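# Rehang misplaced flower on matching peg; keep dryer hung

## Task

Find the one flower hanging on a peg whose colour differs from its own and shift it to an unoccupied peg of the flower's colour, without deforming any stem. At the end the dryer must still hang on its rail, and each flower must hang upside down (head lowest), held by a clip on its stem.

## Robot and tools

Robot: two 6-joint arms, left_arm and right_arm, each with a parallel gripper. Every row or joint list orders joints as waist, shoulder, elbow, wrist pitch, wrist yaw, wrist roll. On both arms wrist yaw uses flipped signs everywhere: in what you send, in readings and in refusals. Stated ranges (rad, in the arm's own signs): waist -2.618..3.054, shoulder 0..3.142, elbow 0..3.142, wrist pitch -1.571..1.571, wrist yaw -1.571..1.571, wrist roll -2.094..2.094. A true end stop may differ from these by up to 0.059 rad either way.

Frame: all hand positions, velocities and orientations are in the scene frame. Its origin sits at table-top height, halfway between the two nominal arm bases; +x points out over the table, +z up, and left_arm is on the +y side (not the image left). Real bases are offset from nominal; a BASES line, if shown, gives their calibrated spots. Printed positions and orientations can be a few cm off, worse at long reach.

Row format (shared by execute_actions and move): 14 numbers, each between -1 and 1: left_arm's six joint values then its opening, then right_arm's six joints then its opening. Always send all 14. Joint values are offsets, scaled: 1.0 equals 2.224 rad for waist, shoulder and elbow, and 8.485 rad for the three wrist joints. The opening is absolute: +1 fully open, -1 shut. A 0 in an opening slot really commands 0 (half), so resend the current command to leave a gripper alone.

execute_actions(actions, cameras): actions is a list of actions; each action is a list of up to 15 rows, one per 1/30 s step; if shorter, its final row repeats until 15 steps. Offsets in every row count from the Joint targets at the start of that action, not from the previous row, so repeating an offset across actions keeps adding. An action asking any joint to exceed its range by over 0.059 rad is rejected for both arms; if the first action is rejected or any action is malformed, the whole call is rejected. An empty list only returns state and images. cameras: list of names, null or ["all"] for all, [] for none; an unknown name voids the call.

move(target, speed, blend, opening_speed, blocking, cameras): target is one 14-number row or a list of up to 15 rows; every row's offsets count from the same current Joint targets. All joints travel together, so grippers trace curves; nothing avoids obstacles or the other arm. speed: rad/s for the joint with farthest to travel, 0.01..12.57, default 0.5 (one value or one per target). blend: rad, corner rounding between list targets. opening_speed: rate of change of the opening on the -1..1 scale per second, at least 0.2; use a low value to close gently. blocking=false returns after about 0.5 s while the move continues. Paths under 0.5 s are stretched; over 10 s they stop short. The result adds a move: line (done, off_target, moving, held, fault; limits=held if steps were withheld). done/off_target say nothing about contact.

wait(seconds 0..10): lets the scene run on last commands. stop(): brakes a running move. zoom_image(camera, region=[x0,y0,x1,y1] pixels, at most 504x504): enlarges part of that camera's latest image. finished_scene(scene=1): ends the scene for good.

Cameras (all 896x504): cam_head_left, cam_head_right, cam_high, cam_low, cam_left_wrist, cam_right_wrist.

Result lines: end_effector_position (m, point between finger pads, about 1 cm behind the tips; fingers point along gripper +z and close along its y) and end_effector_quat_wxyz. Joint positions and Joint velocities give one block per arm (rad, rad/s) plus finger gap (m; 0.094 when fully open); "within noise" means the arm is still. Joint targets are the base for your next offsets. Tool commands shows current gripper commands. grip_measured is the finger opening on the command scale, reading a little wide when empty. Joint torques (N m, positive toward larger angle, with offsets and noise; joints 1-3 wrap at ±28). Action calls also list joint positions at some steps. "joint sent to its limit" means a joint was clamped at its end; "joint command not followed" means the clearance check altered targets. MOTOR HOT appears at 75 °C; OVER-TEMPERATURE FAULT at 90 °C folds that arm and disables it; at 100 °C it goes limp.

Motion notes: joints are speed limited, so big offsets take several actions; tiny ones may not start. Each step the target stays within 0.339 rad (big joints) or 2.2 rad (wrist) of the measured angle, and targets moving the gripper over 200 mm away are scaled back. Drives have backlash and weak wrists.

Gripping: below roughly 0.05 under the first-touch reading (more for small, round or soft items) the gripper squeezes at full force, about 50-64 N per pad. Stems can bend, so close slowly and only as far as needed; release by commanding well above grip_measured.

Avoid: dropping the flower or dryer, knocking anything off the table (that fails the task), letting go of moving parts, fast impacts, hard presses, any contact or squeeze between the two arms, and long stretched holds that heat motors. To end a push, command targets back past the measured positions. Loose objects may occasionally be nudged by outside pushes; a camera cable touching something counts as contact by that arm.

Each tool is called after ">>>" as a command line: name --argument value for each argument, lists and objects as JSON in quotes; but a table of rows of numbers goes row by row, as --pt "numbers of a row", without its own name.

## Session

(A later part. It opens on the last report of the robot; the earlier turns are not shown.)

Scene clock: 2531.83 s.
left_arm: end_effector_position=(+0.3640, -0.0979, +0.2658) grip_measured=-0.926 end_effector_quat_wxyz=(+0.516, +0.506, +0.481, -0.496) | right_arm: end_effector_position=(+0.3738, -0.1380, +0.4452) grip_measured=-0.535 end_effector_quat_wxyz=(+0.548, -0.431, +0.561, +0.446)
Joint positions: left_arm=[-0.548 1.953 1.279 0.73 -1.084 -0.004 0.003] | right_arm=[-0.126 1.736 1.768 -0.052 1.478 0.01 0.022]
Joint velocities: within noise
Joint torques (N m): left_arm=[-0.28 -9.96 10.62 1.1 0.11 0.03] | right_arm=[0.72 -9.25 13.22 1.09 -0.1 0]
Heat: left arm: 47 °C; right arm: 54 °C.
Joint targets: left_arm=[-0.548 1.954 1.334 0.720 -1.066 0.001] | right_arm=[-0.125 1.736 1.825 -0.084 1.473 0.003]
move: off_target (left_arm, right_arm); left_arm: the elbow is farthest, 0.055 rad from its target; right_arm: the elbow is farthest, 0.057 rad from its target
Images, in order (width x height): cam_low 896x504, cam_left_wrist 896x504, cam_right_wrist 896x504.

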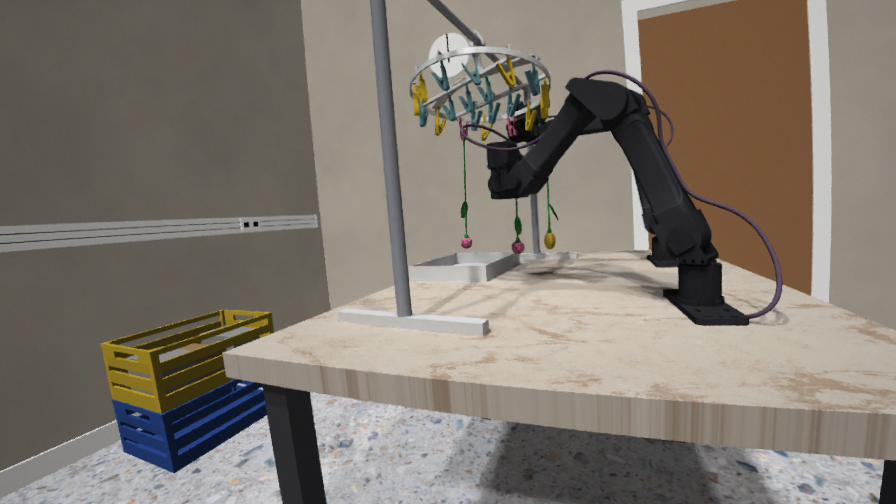

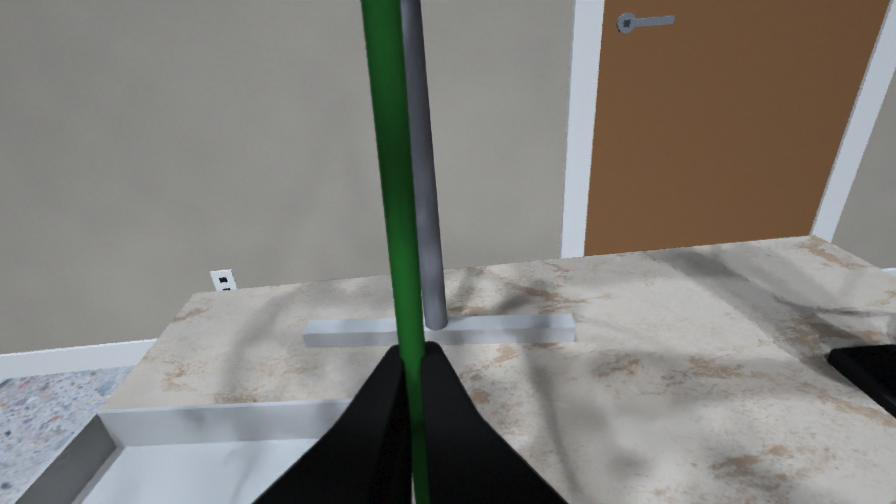

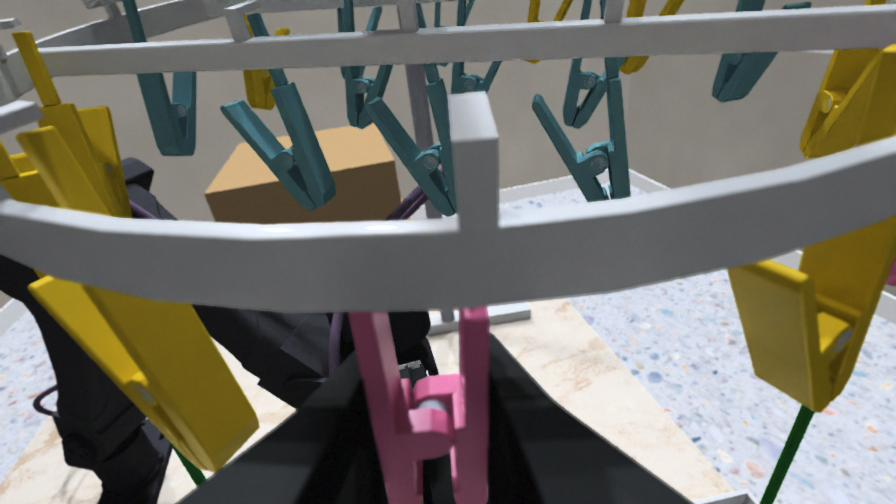

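>>> move --target '[0,0.0121,0.0175,-0.0014,0,0,-0.96,0,0,0,0,0,0,-0.7]' --speed 0.08 --cameras '["cam_right_wrist", "cam_low"]'

>>> zoom_image --camera "cam_right_wrist" --region '[390, 424, 500, 504]'

>>> zoom_image --camera "cam_low" --region '[500, 120, 530, 145]'

Scene clock: 2588.90 s.
left_arm: end_effector_position=(+0.3709, -0.1015, +0.2679) grip_measured=-0.926 end_effector_quat_wxyz=(+0.521, +0.507, +0.477, -0.495) | right_arm: end_effector_position=(+0.3738, -0.1380, +0.4452) grip_measured=-0.535 end_effector_quat_wxyz=(+0.548, -0.431, +0.561, +0.446)
Joint positions: left_arm=[-0.548 1.979 1.317 0.73 -1.082 -0.004 0.003] | right_arm=[-0.126 1.736 1.768 -0.052 1.478 0.01 0.022]
Joint velocities: within noise
Joint torques (N m): left_arm=[-0.32 -10.37 10.59 1.06 0.12 -0.05] | right_arm=[0.72 -9.25 13.22 1.09 -0.1 0.01]
Heat: left arm: 48 °C; right arm: 54 °C.
Joint targets: left_arm=[-0.548 1.981 1.373 0.708 -1.066 0.001] | right_arm=[-0.125 1.736 1.825 -0.084 1.473 0.003]
move: off_target (left_arm, right_arm); left_arm: the elbow is farthest, 0.056 rad from its target; right_arm: the elbow is farthest, 0.057 rad from its target
Images, in order (width x height): cam_low 896x504, cam_right_wrist 896x504.

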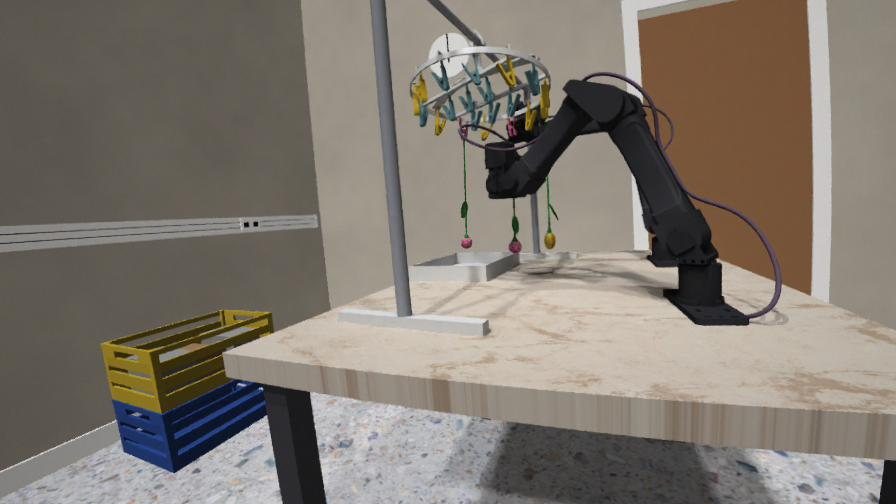

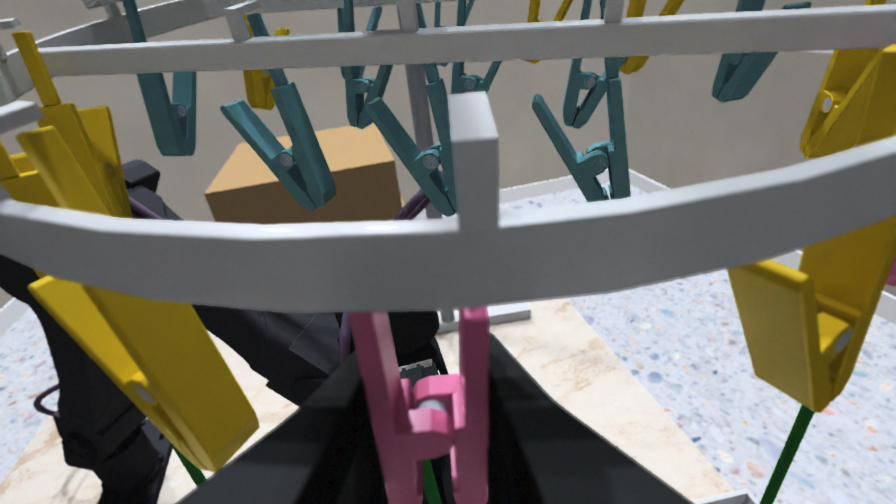

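Scaled by 4.582 from the camera's 896x504 image, which has a finer 1280x720 frame.

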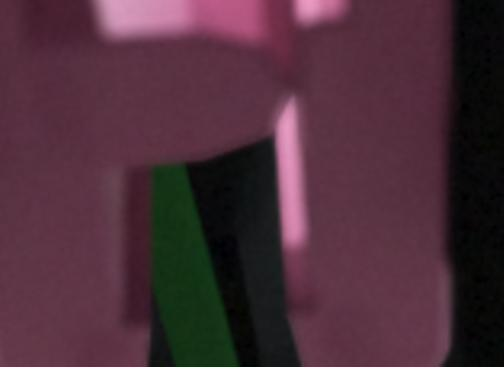

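Scaled by 16.800 from the camera's 896x504 image, which has a finer 1280x720 frame.

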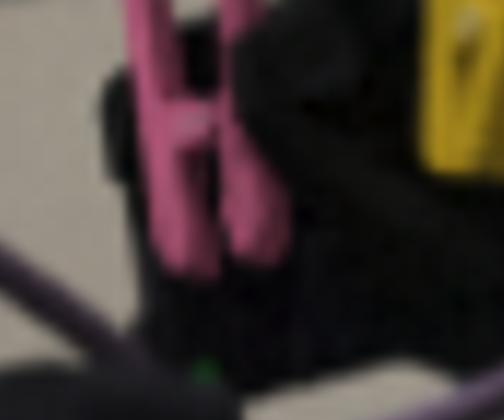

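>>> move --target '[-0.0085,0.0101,0.0208,-0.0059,0.0025,0,-0.96,0,0,0,0,0,0,-0.7]' --speed 0.08 --cameras '["cam_right_wrist", "cam_low"]'

>>> zoom_image --camera "cam_right_wrist" --region '[390, 424, 500, 504]'

>>> zoom_image --camera "cam_low" --region '[500, 120, 530, 145]'

Scene clock: 2630.83 s.
left_arm: end_effector_position=(+0.3760, -0.1104, +0.2693) grip_measured=-0.926 end_effector_quat_wxyz=(+0.518, +0.503, +0.483, -0.495) | right_arm: end_effector_position=(+0.3738, -0.1380, +0.4452) grip_measured=-0.535 end_effector_quat_wxyz=(+0.548, -0.431, +0.561, +0.446)
Joint positions: left_arm=[-0.562 2.001 1.363 0.692 -1.062 -0.004 0.003] | right_arm=[-0.126 1.736 1.768 -0.052 1.478 0.01 0.022]
Joint velocities: within noise
Joint torques (N m): left_arm=[-0.61 -10.5 10.55 0.97 0.08 -0.02] | right_arm=[0.73 -9.24 13.22 1.09 -0.1 0]
Heat: left arm: 49 °C; right arm: 55 °C.
Joint targets: left_arm=[-0.567 2.003 1.419 0.658 -1.045 0.001] | right_arm=[-0.125 1.736 1.825 -0.084 1.473 0.003]
move: off_target (left_arm, right_arm); left_arm: the elbow is farthest, 0.056 rad from its target; right_arm: the elbow is farthest, 0.057 rad from its target
Images, in order (width x height): cam_low 896x504, cam_right_wrist 896x504.

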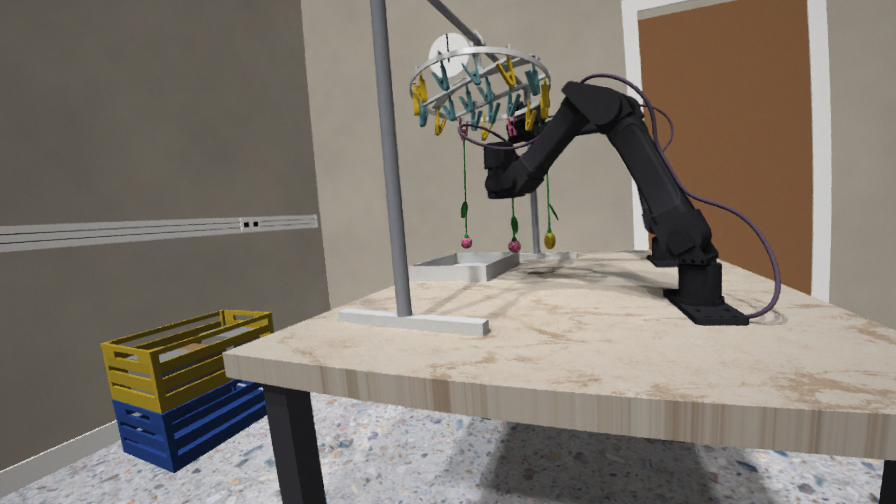

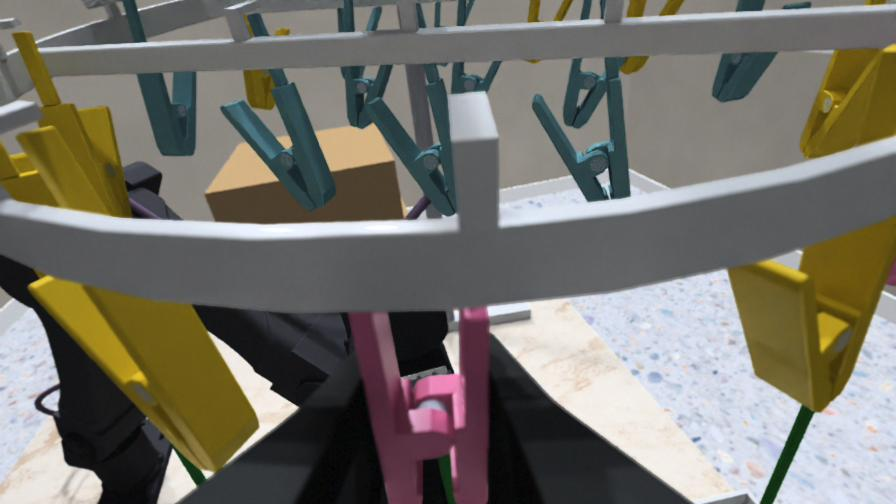

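Scaled by 4.582 from the camera's 896x504 image, which has a finer 1280x720 frame.

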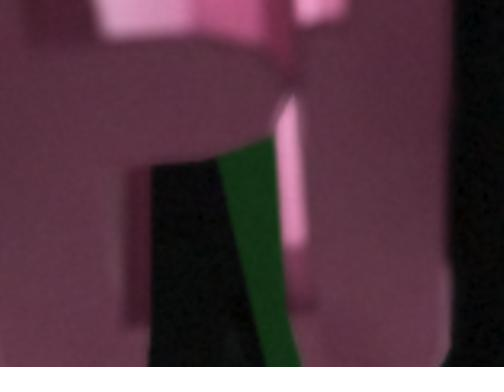

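Scaled by 16.800 from the camera's 896x504 image, which has a finer 1280x720 frame.

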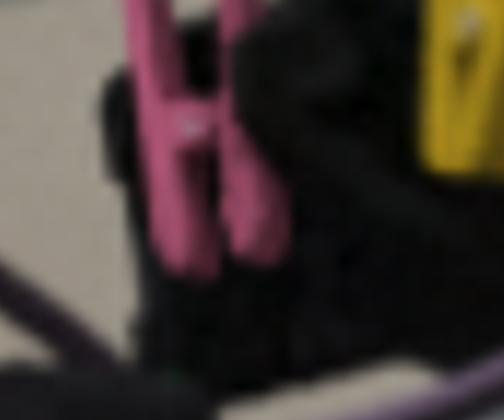

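>>> zoom_image --camera "cam_low" --region '[440, 110, 580, 260]'

>>> zoom_image --camera "cam_high" --region '[370, 180, 490, 320]'

Scaled by 3.360 from the camera's 896x504 image, which has a finer 1280x720 frame.

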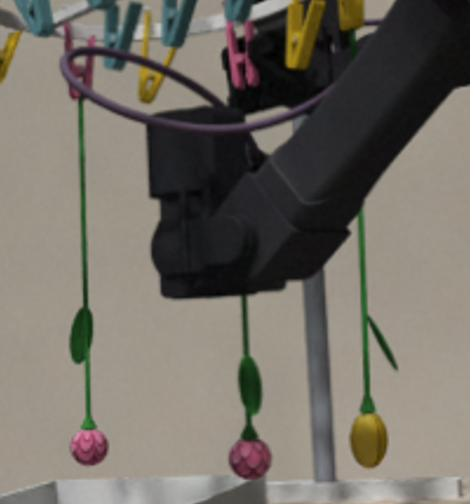

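This scene's latest camera images include none from cam_high. They are from: cam_low, cam_right_wrist. cam_high's image comes with the result of a call that names it in "cameras".

>>> move --target '[0,0.0034,-0.0052,0,0,0,-0.96,0,0,0,0,0,0,-0.7]' --speed 0.05 --cameras '["cam_right_wrist", "cam_head_left", "cam_head_right"]'

>>> zoom_image --camera "cam_right_wrist" --region '[390, 424, 500, 504]'

>>> zoom_image --camera "cam_head_right" --region '[570, 90, 680, 200]'

>>> zoom_image --camera "cam_head_left" --region '[580, 100, 690, 210]'

Scene clock: 2685.37 s.
left_arm: end_effector_position=(+0.3757, -0.1128, +0.2645) grip_measured=-0.926 end_effector_quat_wxyz=(+0.513, +0.503, +0.486, -0.497) | right_arm: end_effector_position=(+0.3738, -0.1380, +0.4452) grip_measured=-0.535 end_effector_quat_wxyz=(+0.548, -0.431, +0.561, +0.446)
Joint positions: left_arm=[-0.567 2.01 1.363 0.69 -1.061 -0.004 0.003] | right_arm=[-0.126 1.736 1.768 -0.052 1.478 0.01 0.022]
Joint velocities: within noise
Joint torques (N m): left_arm=[-0.69 -10.61 9.59 0.97 0.11 -0.06] | right_arm=[0.72 -9.25 13.22 1.09 -0.09 0.01]
Heat: left arm: 48 °C; right arm: 55 °C.
Joint targets: left_arm=[-0.567 2.011 1.408 0.658 -1.045 0.001] | right_arm=[-0.125 1.736 1.825 -0.084 1.473 0.003]
move: off_target (left_arm, right_arm); left_arm: the elbow is farthest, 0.044 rad from its target; right_arm: the elbow is farthest, 0.057 rad from its target
Images, in order (width x height): cam_head_left 896x504, cam_head_right 896x504, cam_right_wrist 896x504.

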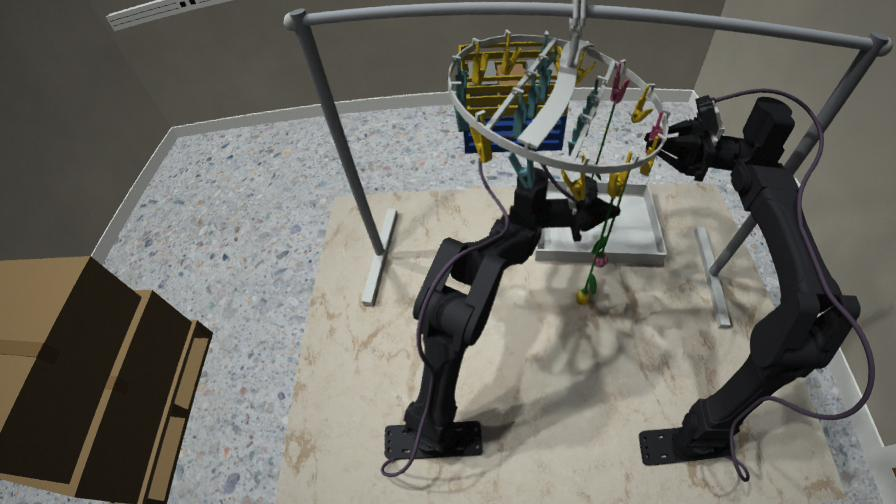

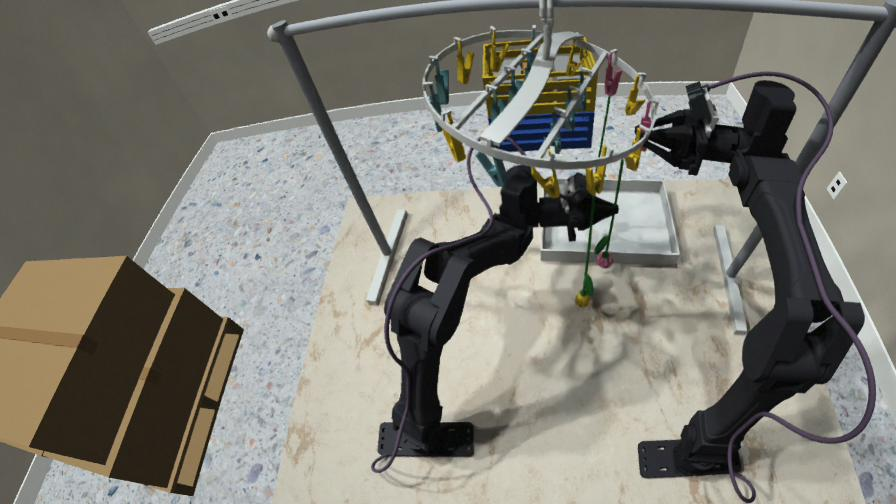

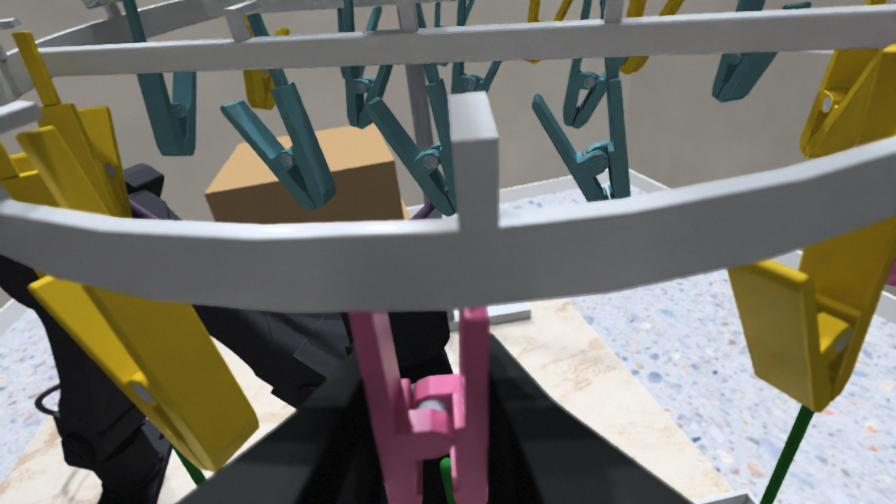

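Scaled by 4.582 from the camera's 896x504 image, which has a finer 1280x720 frame.

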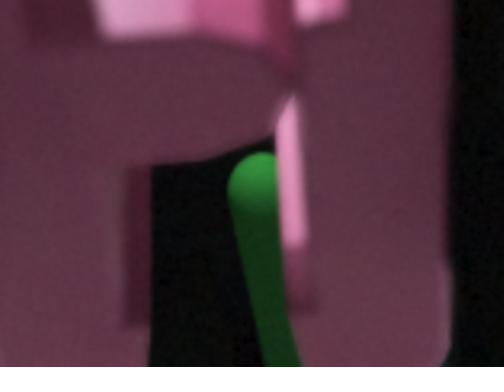

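Scaled by 4.582 from the camera's 896x504 image, which has a finer 1280x720 frame.

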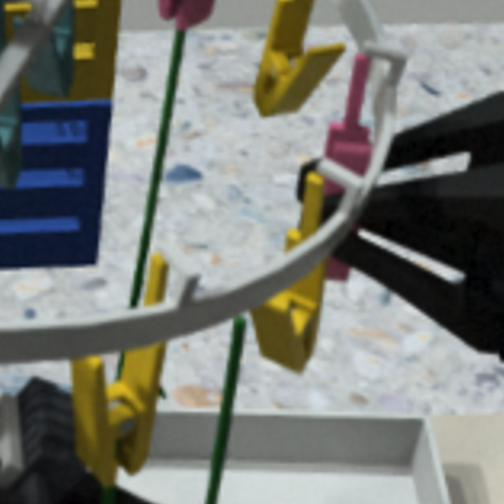

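Scaled by 4.582 from the camera's 896x504 image, which has a finer 1280x720 frame.

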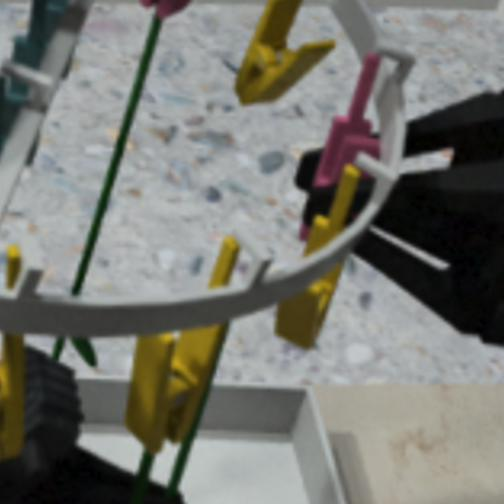

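>>> zoom_image --camera "cam_head_right" --region '[605, 130, 655, 180]'

>>> zoom_image --camera "cam_head_left" --region '[600, 140, 660, 200]'

Scaled by 10.080 from the camera's 896x504 image, which has a finer 1280x720 frame.

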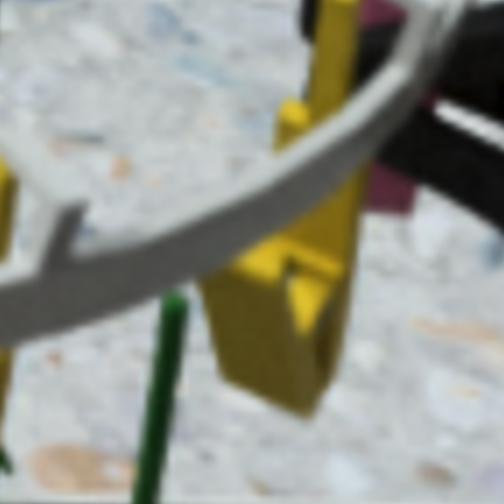

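Scaled by 8.400 from the camera's 896x504 image, which has a finer 1280x720 frame.

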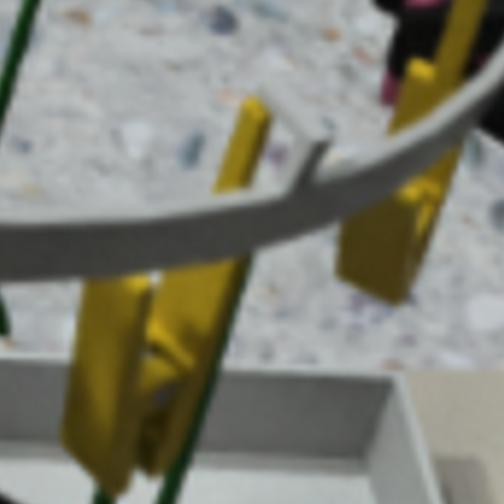

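>>> move --target '[-0.0211,-0.0040,0.0247,-0.0119,0.0053,0,-0.96,0,0,0,0,0,0,-0.7]' --speed 0.06 --cameras '["cam_right_wrist", "cam_head_right", "cam_low", "cam_left_wrist"]'

>>> zoom_image --camera "cam_right_wrist" --region '[390, 424, 500, 504]'

>>> zoom_image --camera "cam_head_right" --region '[600, 120, 670, 190]'

>>> zoom_image --camera "cam_low" --region '[500, 120, 530, 145]'

Scene clock: 2773.57 s.
left_arm: end_effector_position=(+0.3719, -0.1317, +0.2654) grip_measured=-0.926 end_effector_quat_wxyz=(+0.498, +0.495, +0.509, -0.499) | right_arm: end_effector_position=(+0.3738, -0.1380, +0.4452) grip_measured=-0.535 end_effector_quat_wxyz=(+0.548, -0.431, +0.561, +0.446)
Joint positions: left_arm=[-0.611 2.01 1.406 0.59 -1.002 -0.004 0.003] | right_arm=[-0.126 1.736 1.768 -0.052 1.478 0.01 0.022]
Joint velocities: within noise
Joint torques (N m): left_arm=[-0.83 -11.49 10.78 1.04 0.08 -0.03] | right_arm=[0.72 -9.25 13.22 1.09 -0.1 0.01]
Heat: left arm: 46 °C; right arm: 56 °C.
Joint targets: left_arm=[-0.613 2.002 1.463 0.557 -1.000 0.001] | right_arm=[-0.125 1.736 1.825 -0.084 1.473 0.003]
move: off_target (left_arm, right_arm); left_arm: the elbow is farthest, 0.057 rad from its target; right_arm: the elbow is farthest, 0.057 rad from its target
Images, in order (width x height): cam_head_right 896x504, cam_low 896x504, cam_left_wrist 896x504, cam_right_wrist 896x504.

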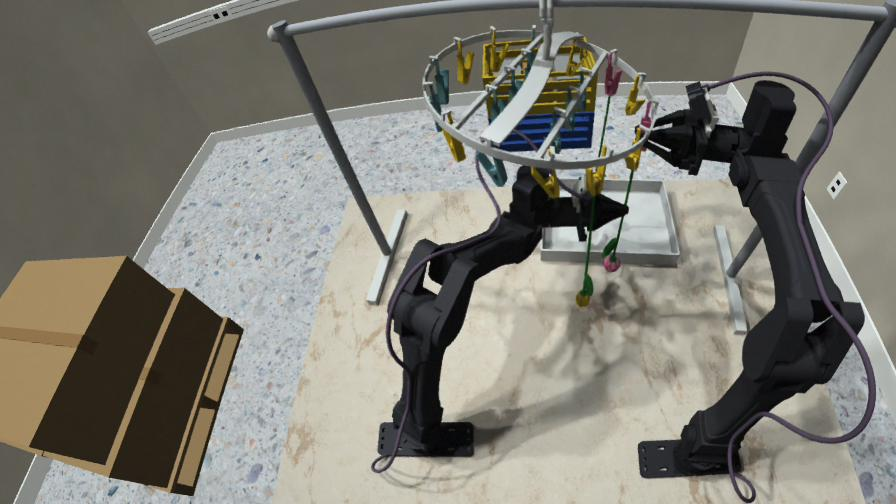

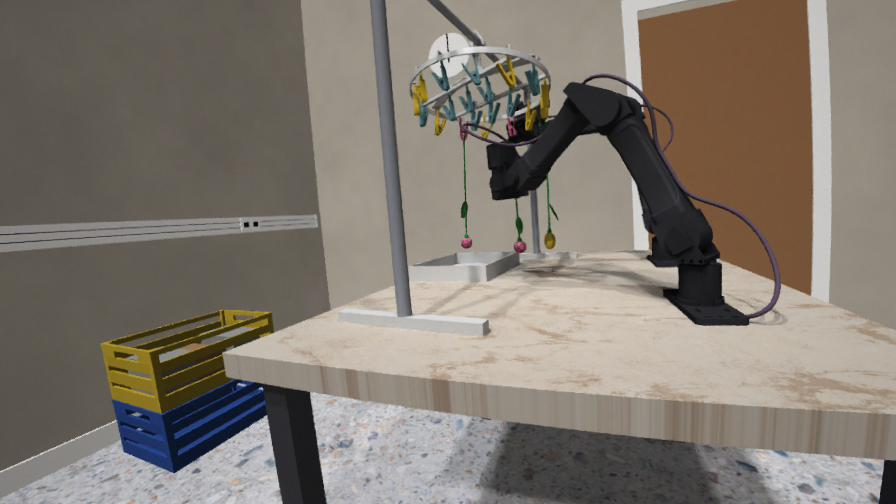

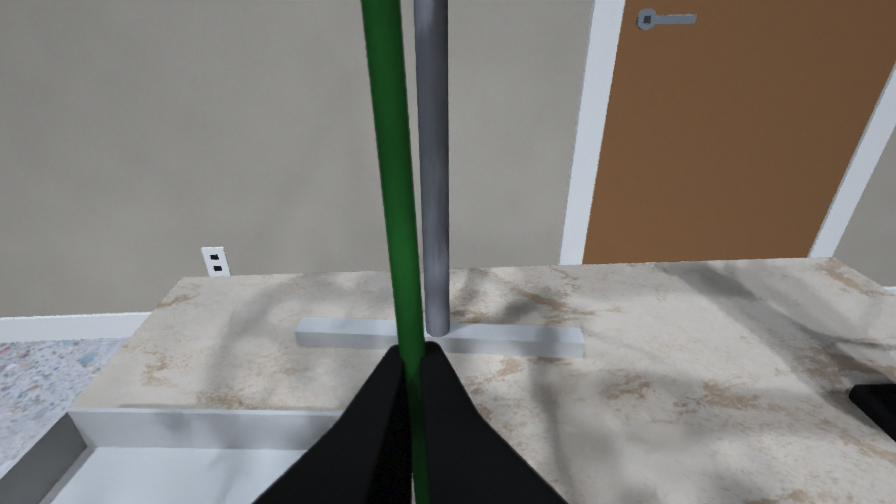

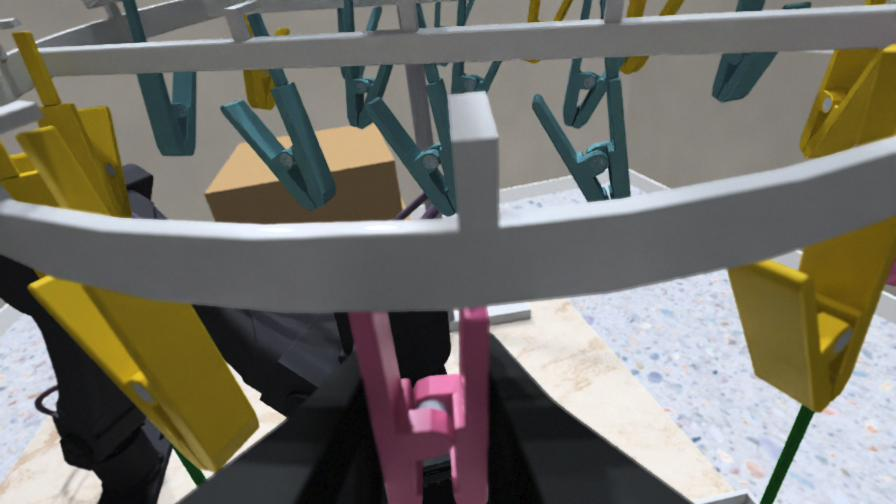

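Scaled by 4.582 from the camera's 896x504 image, which has a finer 1280x720 frame.

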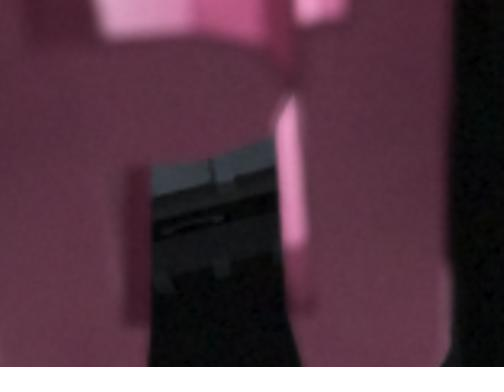

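Scaled by 7.200 from the camera's 896x504 image, which has a finer 1280x720 frame.

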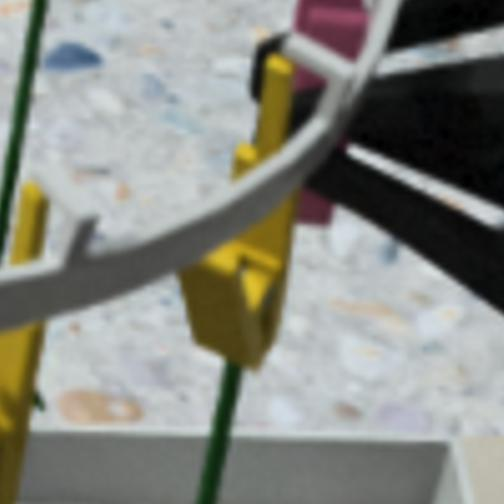

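Scaled by 16.800 from the camera's 896x504 image, which has a finer 1280x720 frame.

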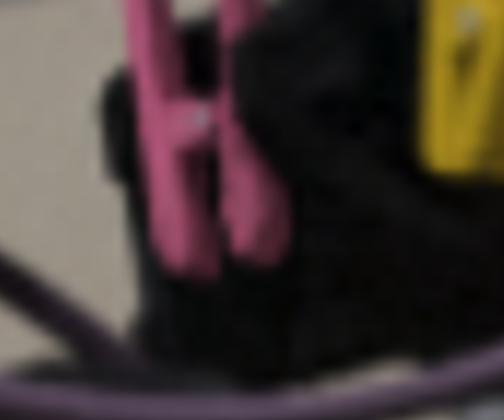

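>>> move --target '[-0.0045,-0.0136,0.0163,-0.0078,0.0009,0,-0.96,0,0,0,0,0,0,-0.7]' --speed 0.04 --cameras '["cam_right_wrist", "cam_head_right", "cam_low"]'

>>> zoom_image --camera "cam_right_wrist" --region '[390, 424, 500, 504]'

>>> zoom_image --camera "cam_low" --region '[500, 120, 530, 145]'

>>> zoom_image --camera "cam_head_right" --region '[600, 120, 670, 190]'

Scene clock: 2795.67 s.
left_arm: end_effector_position=(+0.3751, -0.1337, +0.2687) grip_measured=-0.926 end_effector_quat_wxyz=(+0.488, +0.491, +0.521, -0.499) | right_arm: end_effector_position=(+0.3738, -0.1380, +0.4452) grip_measured=-0.535 end_effector_quat_wxyz=(+0.548, -0.431, +0.561, +0.446)
Joint positions: left_arm=[-0.613 2.01 1.441 0.524 -0.995 -0.004 0.003] | right_arm=[-0.126 1.736 1.768 -0.052 1.478 0.01 0.022]
Joint velocities: within noise
Joint torques (N m): left_arm=[-0.58 -14.6 10.99 1.03 0.03 0] | right_arm=[0.72 -9.25 13.2 1.09 -0.09 0.01]
Heat: left arm: 49 °C; right arm: 56 °C.
Joint targets: left_arm=[-0.623 1.972 1.499 0.491 -0.992 0.001] | right_arm=[-0.125 1.736 1.825 -0.084 1.473 0.003]
move: off_target (left_arm, right_arm); left_arm: the elbow is farthest, 0.058 rad from its target; right_arm: the elbow is farthest, 0.057 rad from its target
Images, in order (width x height): cam_head_right 896x504, cam_low 896x504, cam_right_wrist 896x504.

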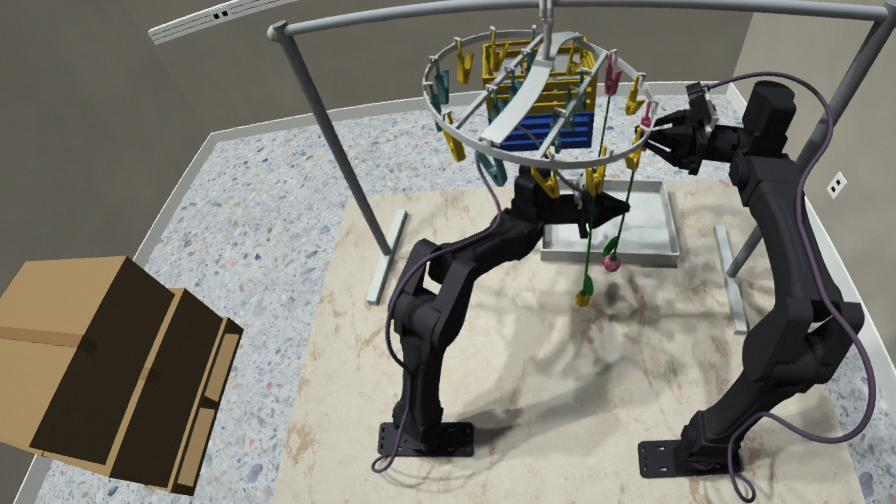

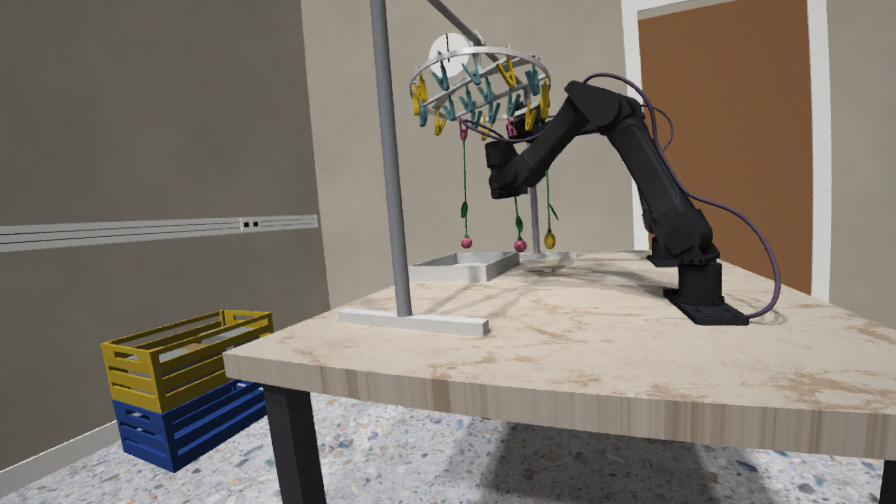

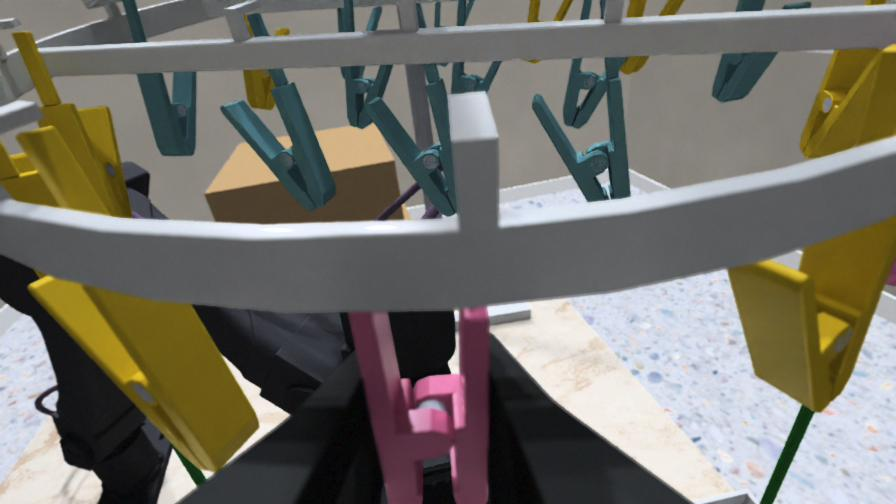

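Scaled by 4.582 from the camera's 896x504 image, which has a finer 1280x720 frame.

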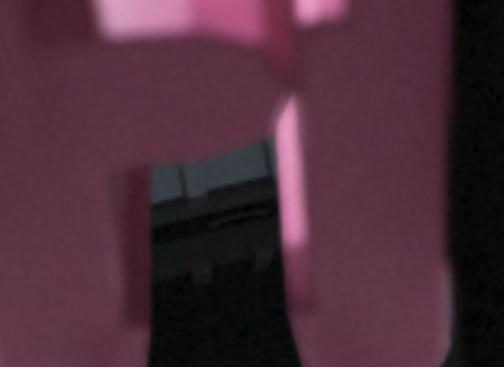

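Scaled by 16.800 from the camera's 896x504 image, which has a finer 1280x720 frame.

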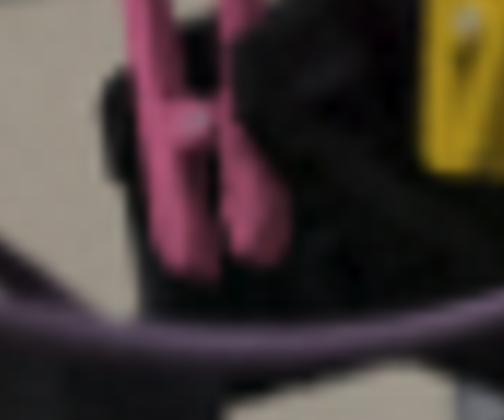

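Scaled by 7.200 from the camera's 896x504 image, which has a finer 1280x720 frame.

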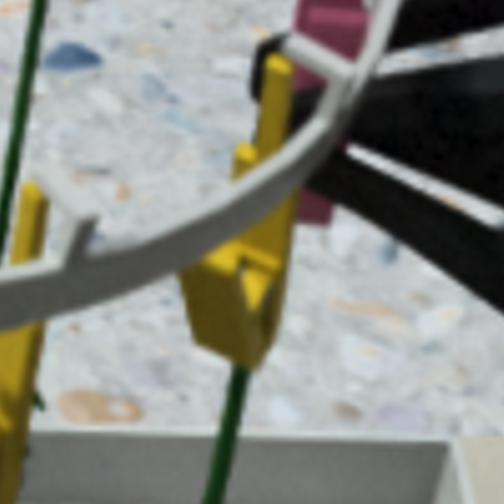

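>>> wait --seconds 0.5 --cameras '["cam_head_left", "cam_high", "cam_left_wrist"]'

>>> zoom_image --camera "cam_head_left" --region '[420, 60, 680, 320]'

>>> zoom_image --camera "cam_high" --region '[340, 140, 580, 340]'

Scene clock: 2809.50 s.
left_arm: end_effector_position=(+0.3751, -0.1337, +0.2687) grip_measured=-0.926 end_effector_quat_wxyz=(+0.488, +0.491, +0.521, -0.499) | right_arm: end_effector_position=(+0.3738, -0.1380, +0.4452) grip_measured=-0.535 end_effector_quat_wxyz=(+0.548, -0.431, +0.561, +0.446)
Joint positions: left_arm=[-0.613 2.01 1.441 0.524 -0.995 -0.004 0.003] | right_arm=[-0.126 1.736 1.768 -0.052 1.478 0.01 0.022]
Joint velocities: within noise
Joint torques (N m): left_arm=[-0.59 -14.49 10.82 1.01 0.03 -0.04] | right_arm=[0.72 -9.25 13.22 1.09 -0.1 0]
Heat: left arm: 54 °C; right arm: 56 °C.
Joint targets: left_arm=[-0.623 1.972 1.499 0.491 -0.992 0.001] | right_arm=[-0.125 1.736 1.825 -0.084 1.473 0.003]
Tool commands: left_gripper/opening=-0.96 right_gripper/opening=-0.7
wait: 0.50 s; at rest from the start
Images, in order (width x height): cam_head_left 896x504, cam_high 896x504, cam_left_wrist 896x504.

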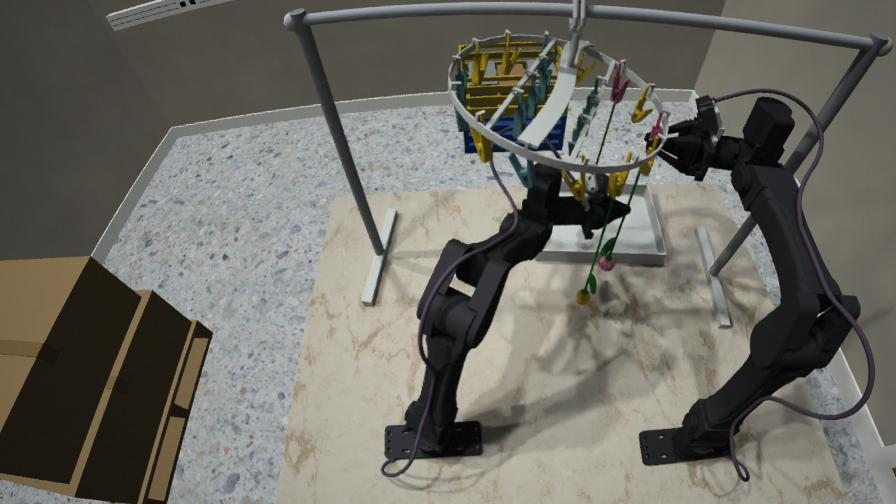

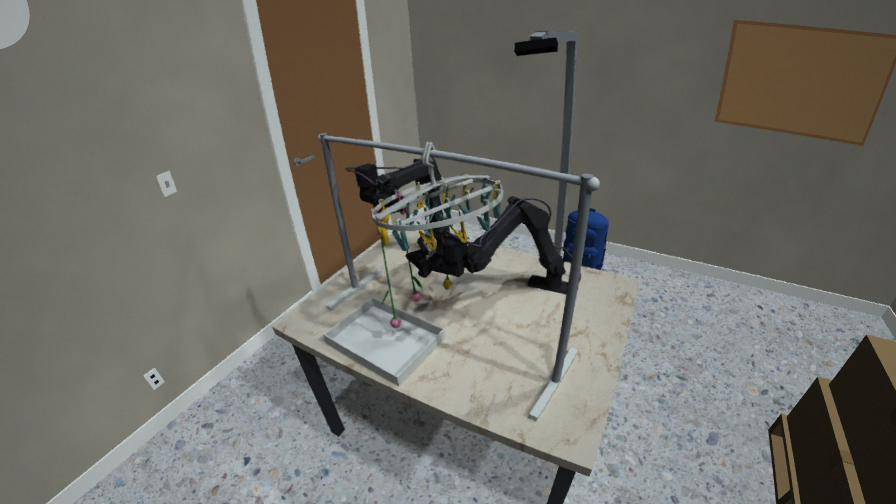

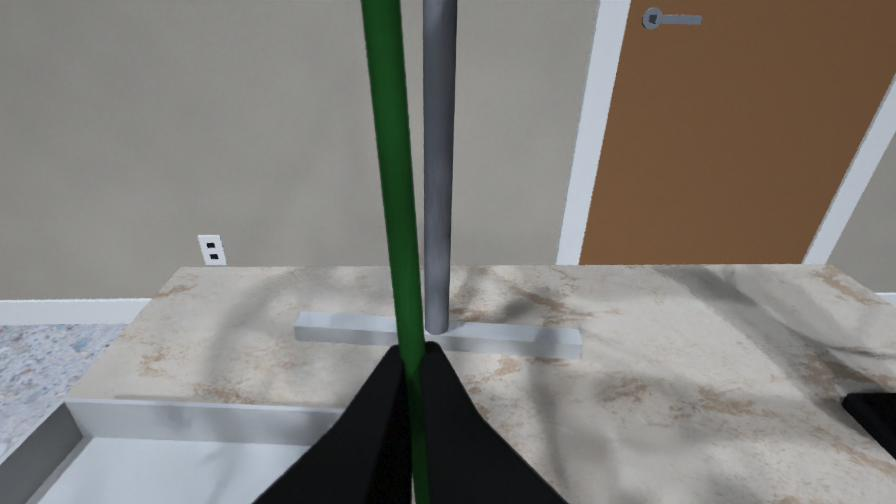

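Scaled by 1.938 from the camera's 896x504 image, which has a finer 1280x720 frame.

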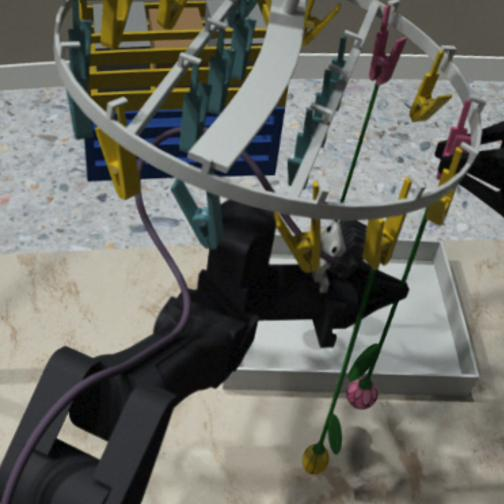

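Scaled by 2.100 from the camera's 896x504 image, which has a finer 1280x720 frame.

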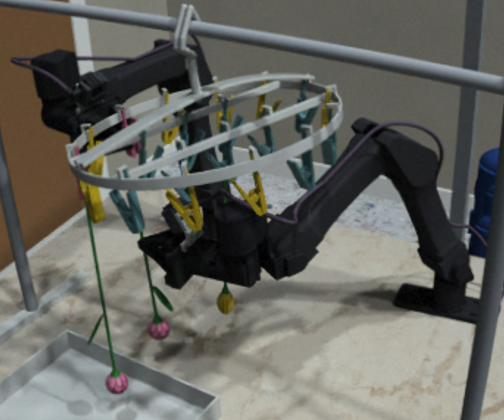

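>>> move --target '[0.0171,-0.0031,-0.0220,0,-0.0060,0,-0.96,0,0,0,0,0,0,-0.7]' --speed 0.06 --cameras '["cam_right_wrist", "cam_head_right"]'

>>> zoom_image --camera "cam_right_wrist" --region '[390, 424, 500, 504]'

>>> zoom_image --camera "cam_head_right" --region '[600, 120, 670, 190]'

Scene clock: 2882.60 s.
left_arm: end_effector_position=(+0.3812, -0.1227, +0.2689) grip_measured=-0.926 end_effector_quat_wxyz=(+0.488, +0.491, +0.520, -0.501) | right_arm: end_effector_position=(+0.3738, -0.1380, +0.4452) grip_measured=-0.535 end_effector_quat_wxyz=(+0.548, -0.431, +0.561, +0.446)
Joint positions: left_arm=[-0.584 2.01 1.441 0.524 -1.027 -0.004 0.003] | right_arm=[-0.126 1.736 1.768 -0.052 1.478 0.01 0.022]
Joint velocities: within noise
Joint torques (N m): left_arm=[0.25 -15.28 6.53 1.01 -0.1 0] | right_arm=[0.72 -9.25 13.22 1.09 -0.1 0]
Heat: left arm: 61 °C; right arm: 57 °C.
Joint targets: left_arm=[-0.585 1.965 1.450 0.491 -1.043 0.001] | right_arm=[-0.125 1.736 1.825 -0.084 1.473 0.003]
move: off_target (left_arm, right_arm); left_arm: the shoulder is farthest, 0.045 rad from its target; right_arm: the elbow is farthest, 0.057 rad from its target
Images, in order (width x height): cam_head_right 896x504, cam_right_wrist 896x504.

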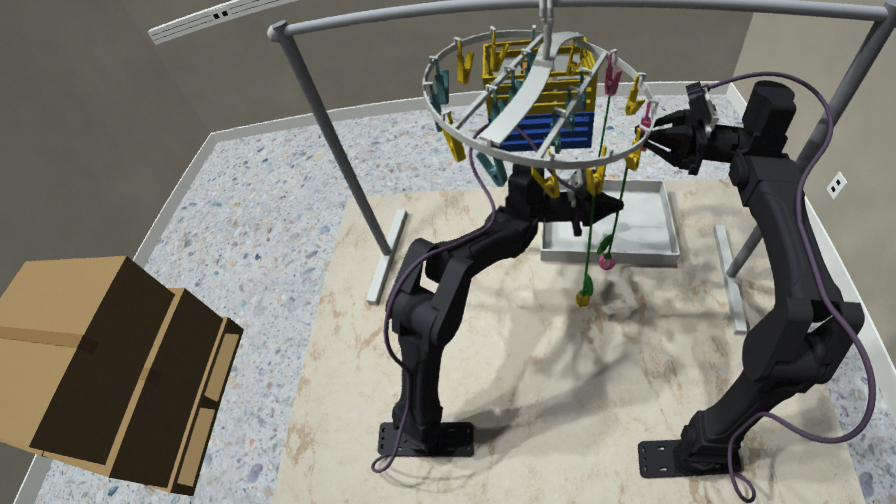

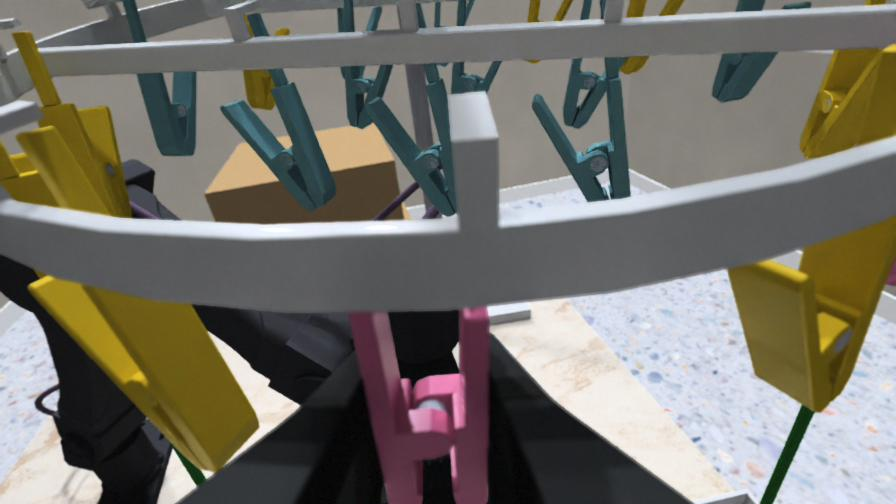

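Scaled by 4.582 from the camera's 896x504 image, which has a finer 1280x720 frame.

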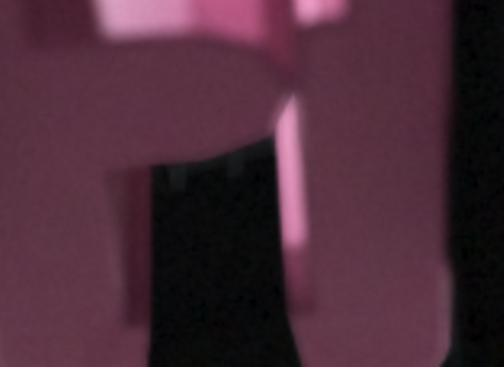

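Scaled by 7.200 from the camera's 896x504 image, which has a finer 1280x720 frame.

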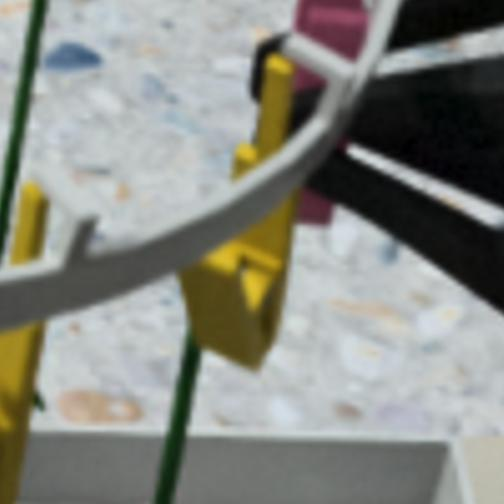

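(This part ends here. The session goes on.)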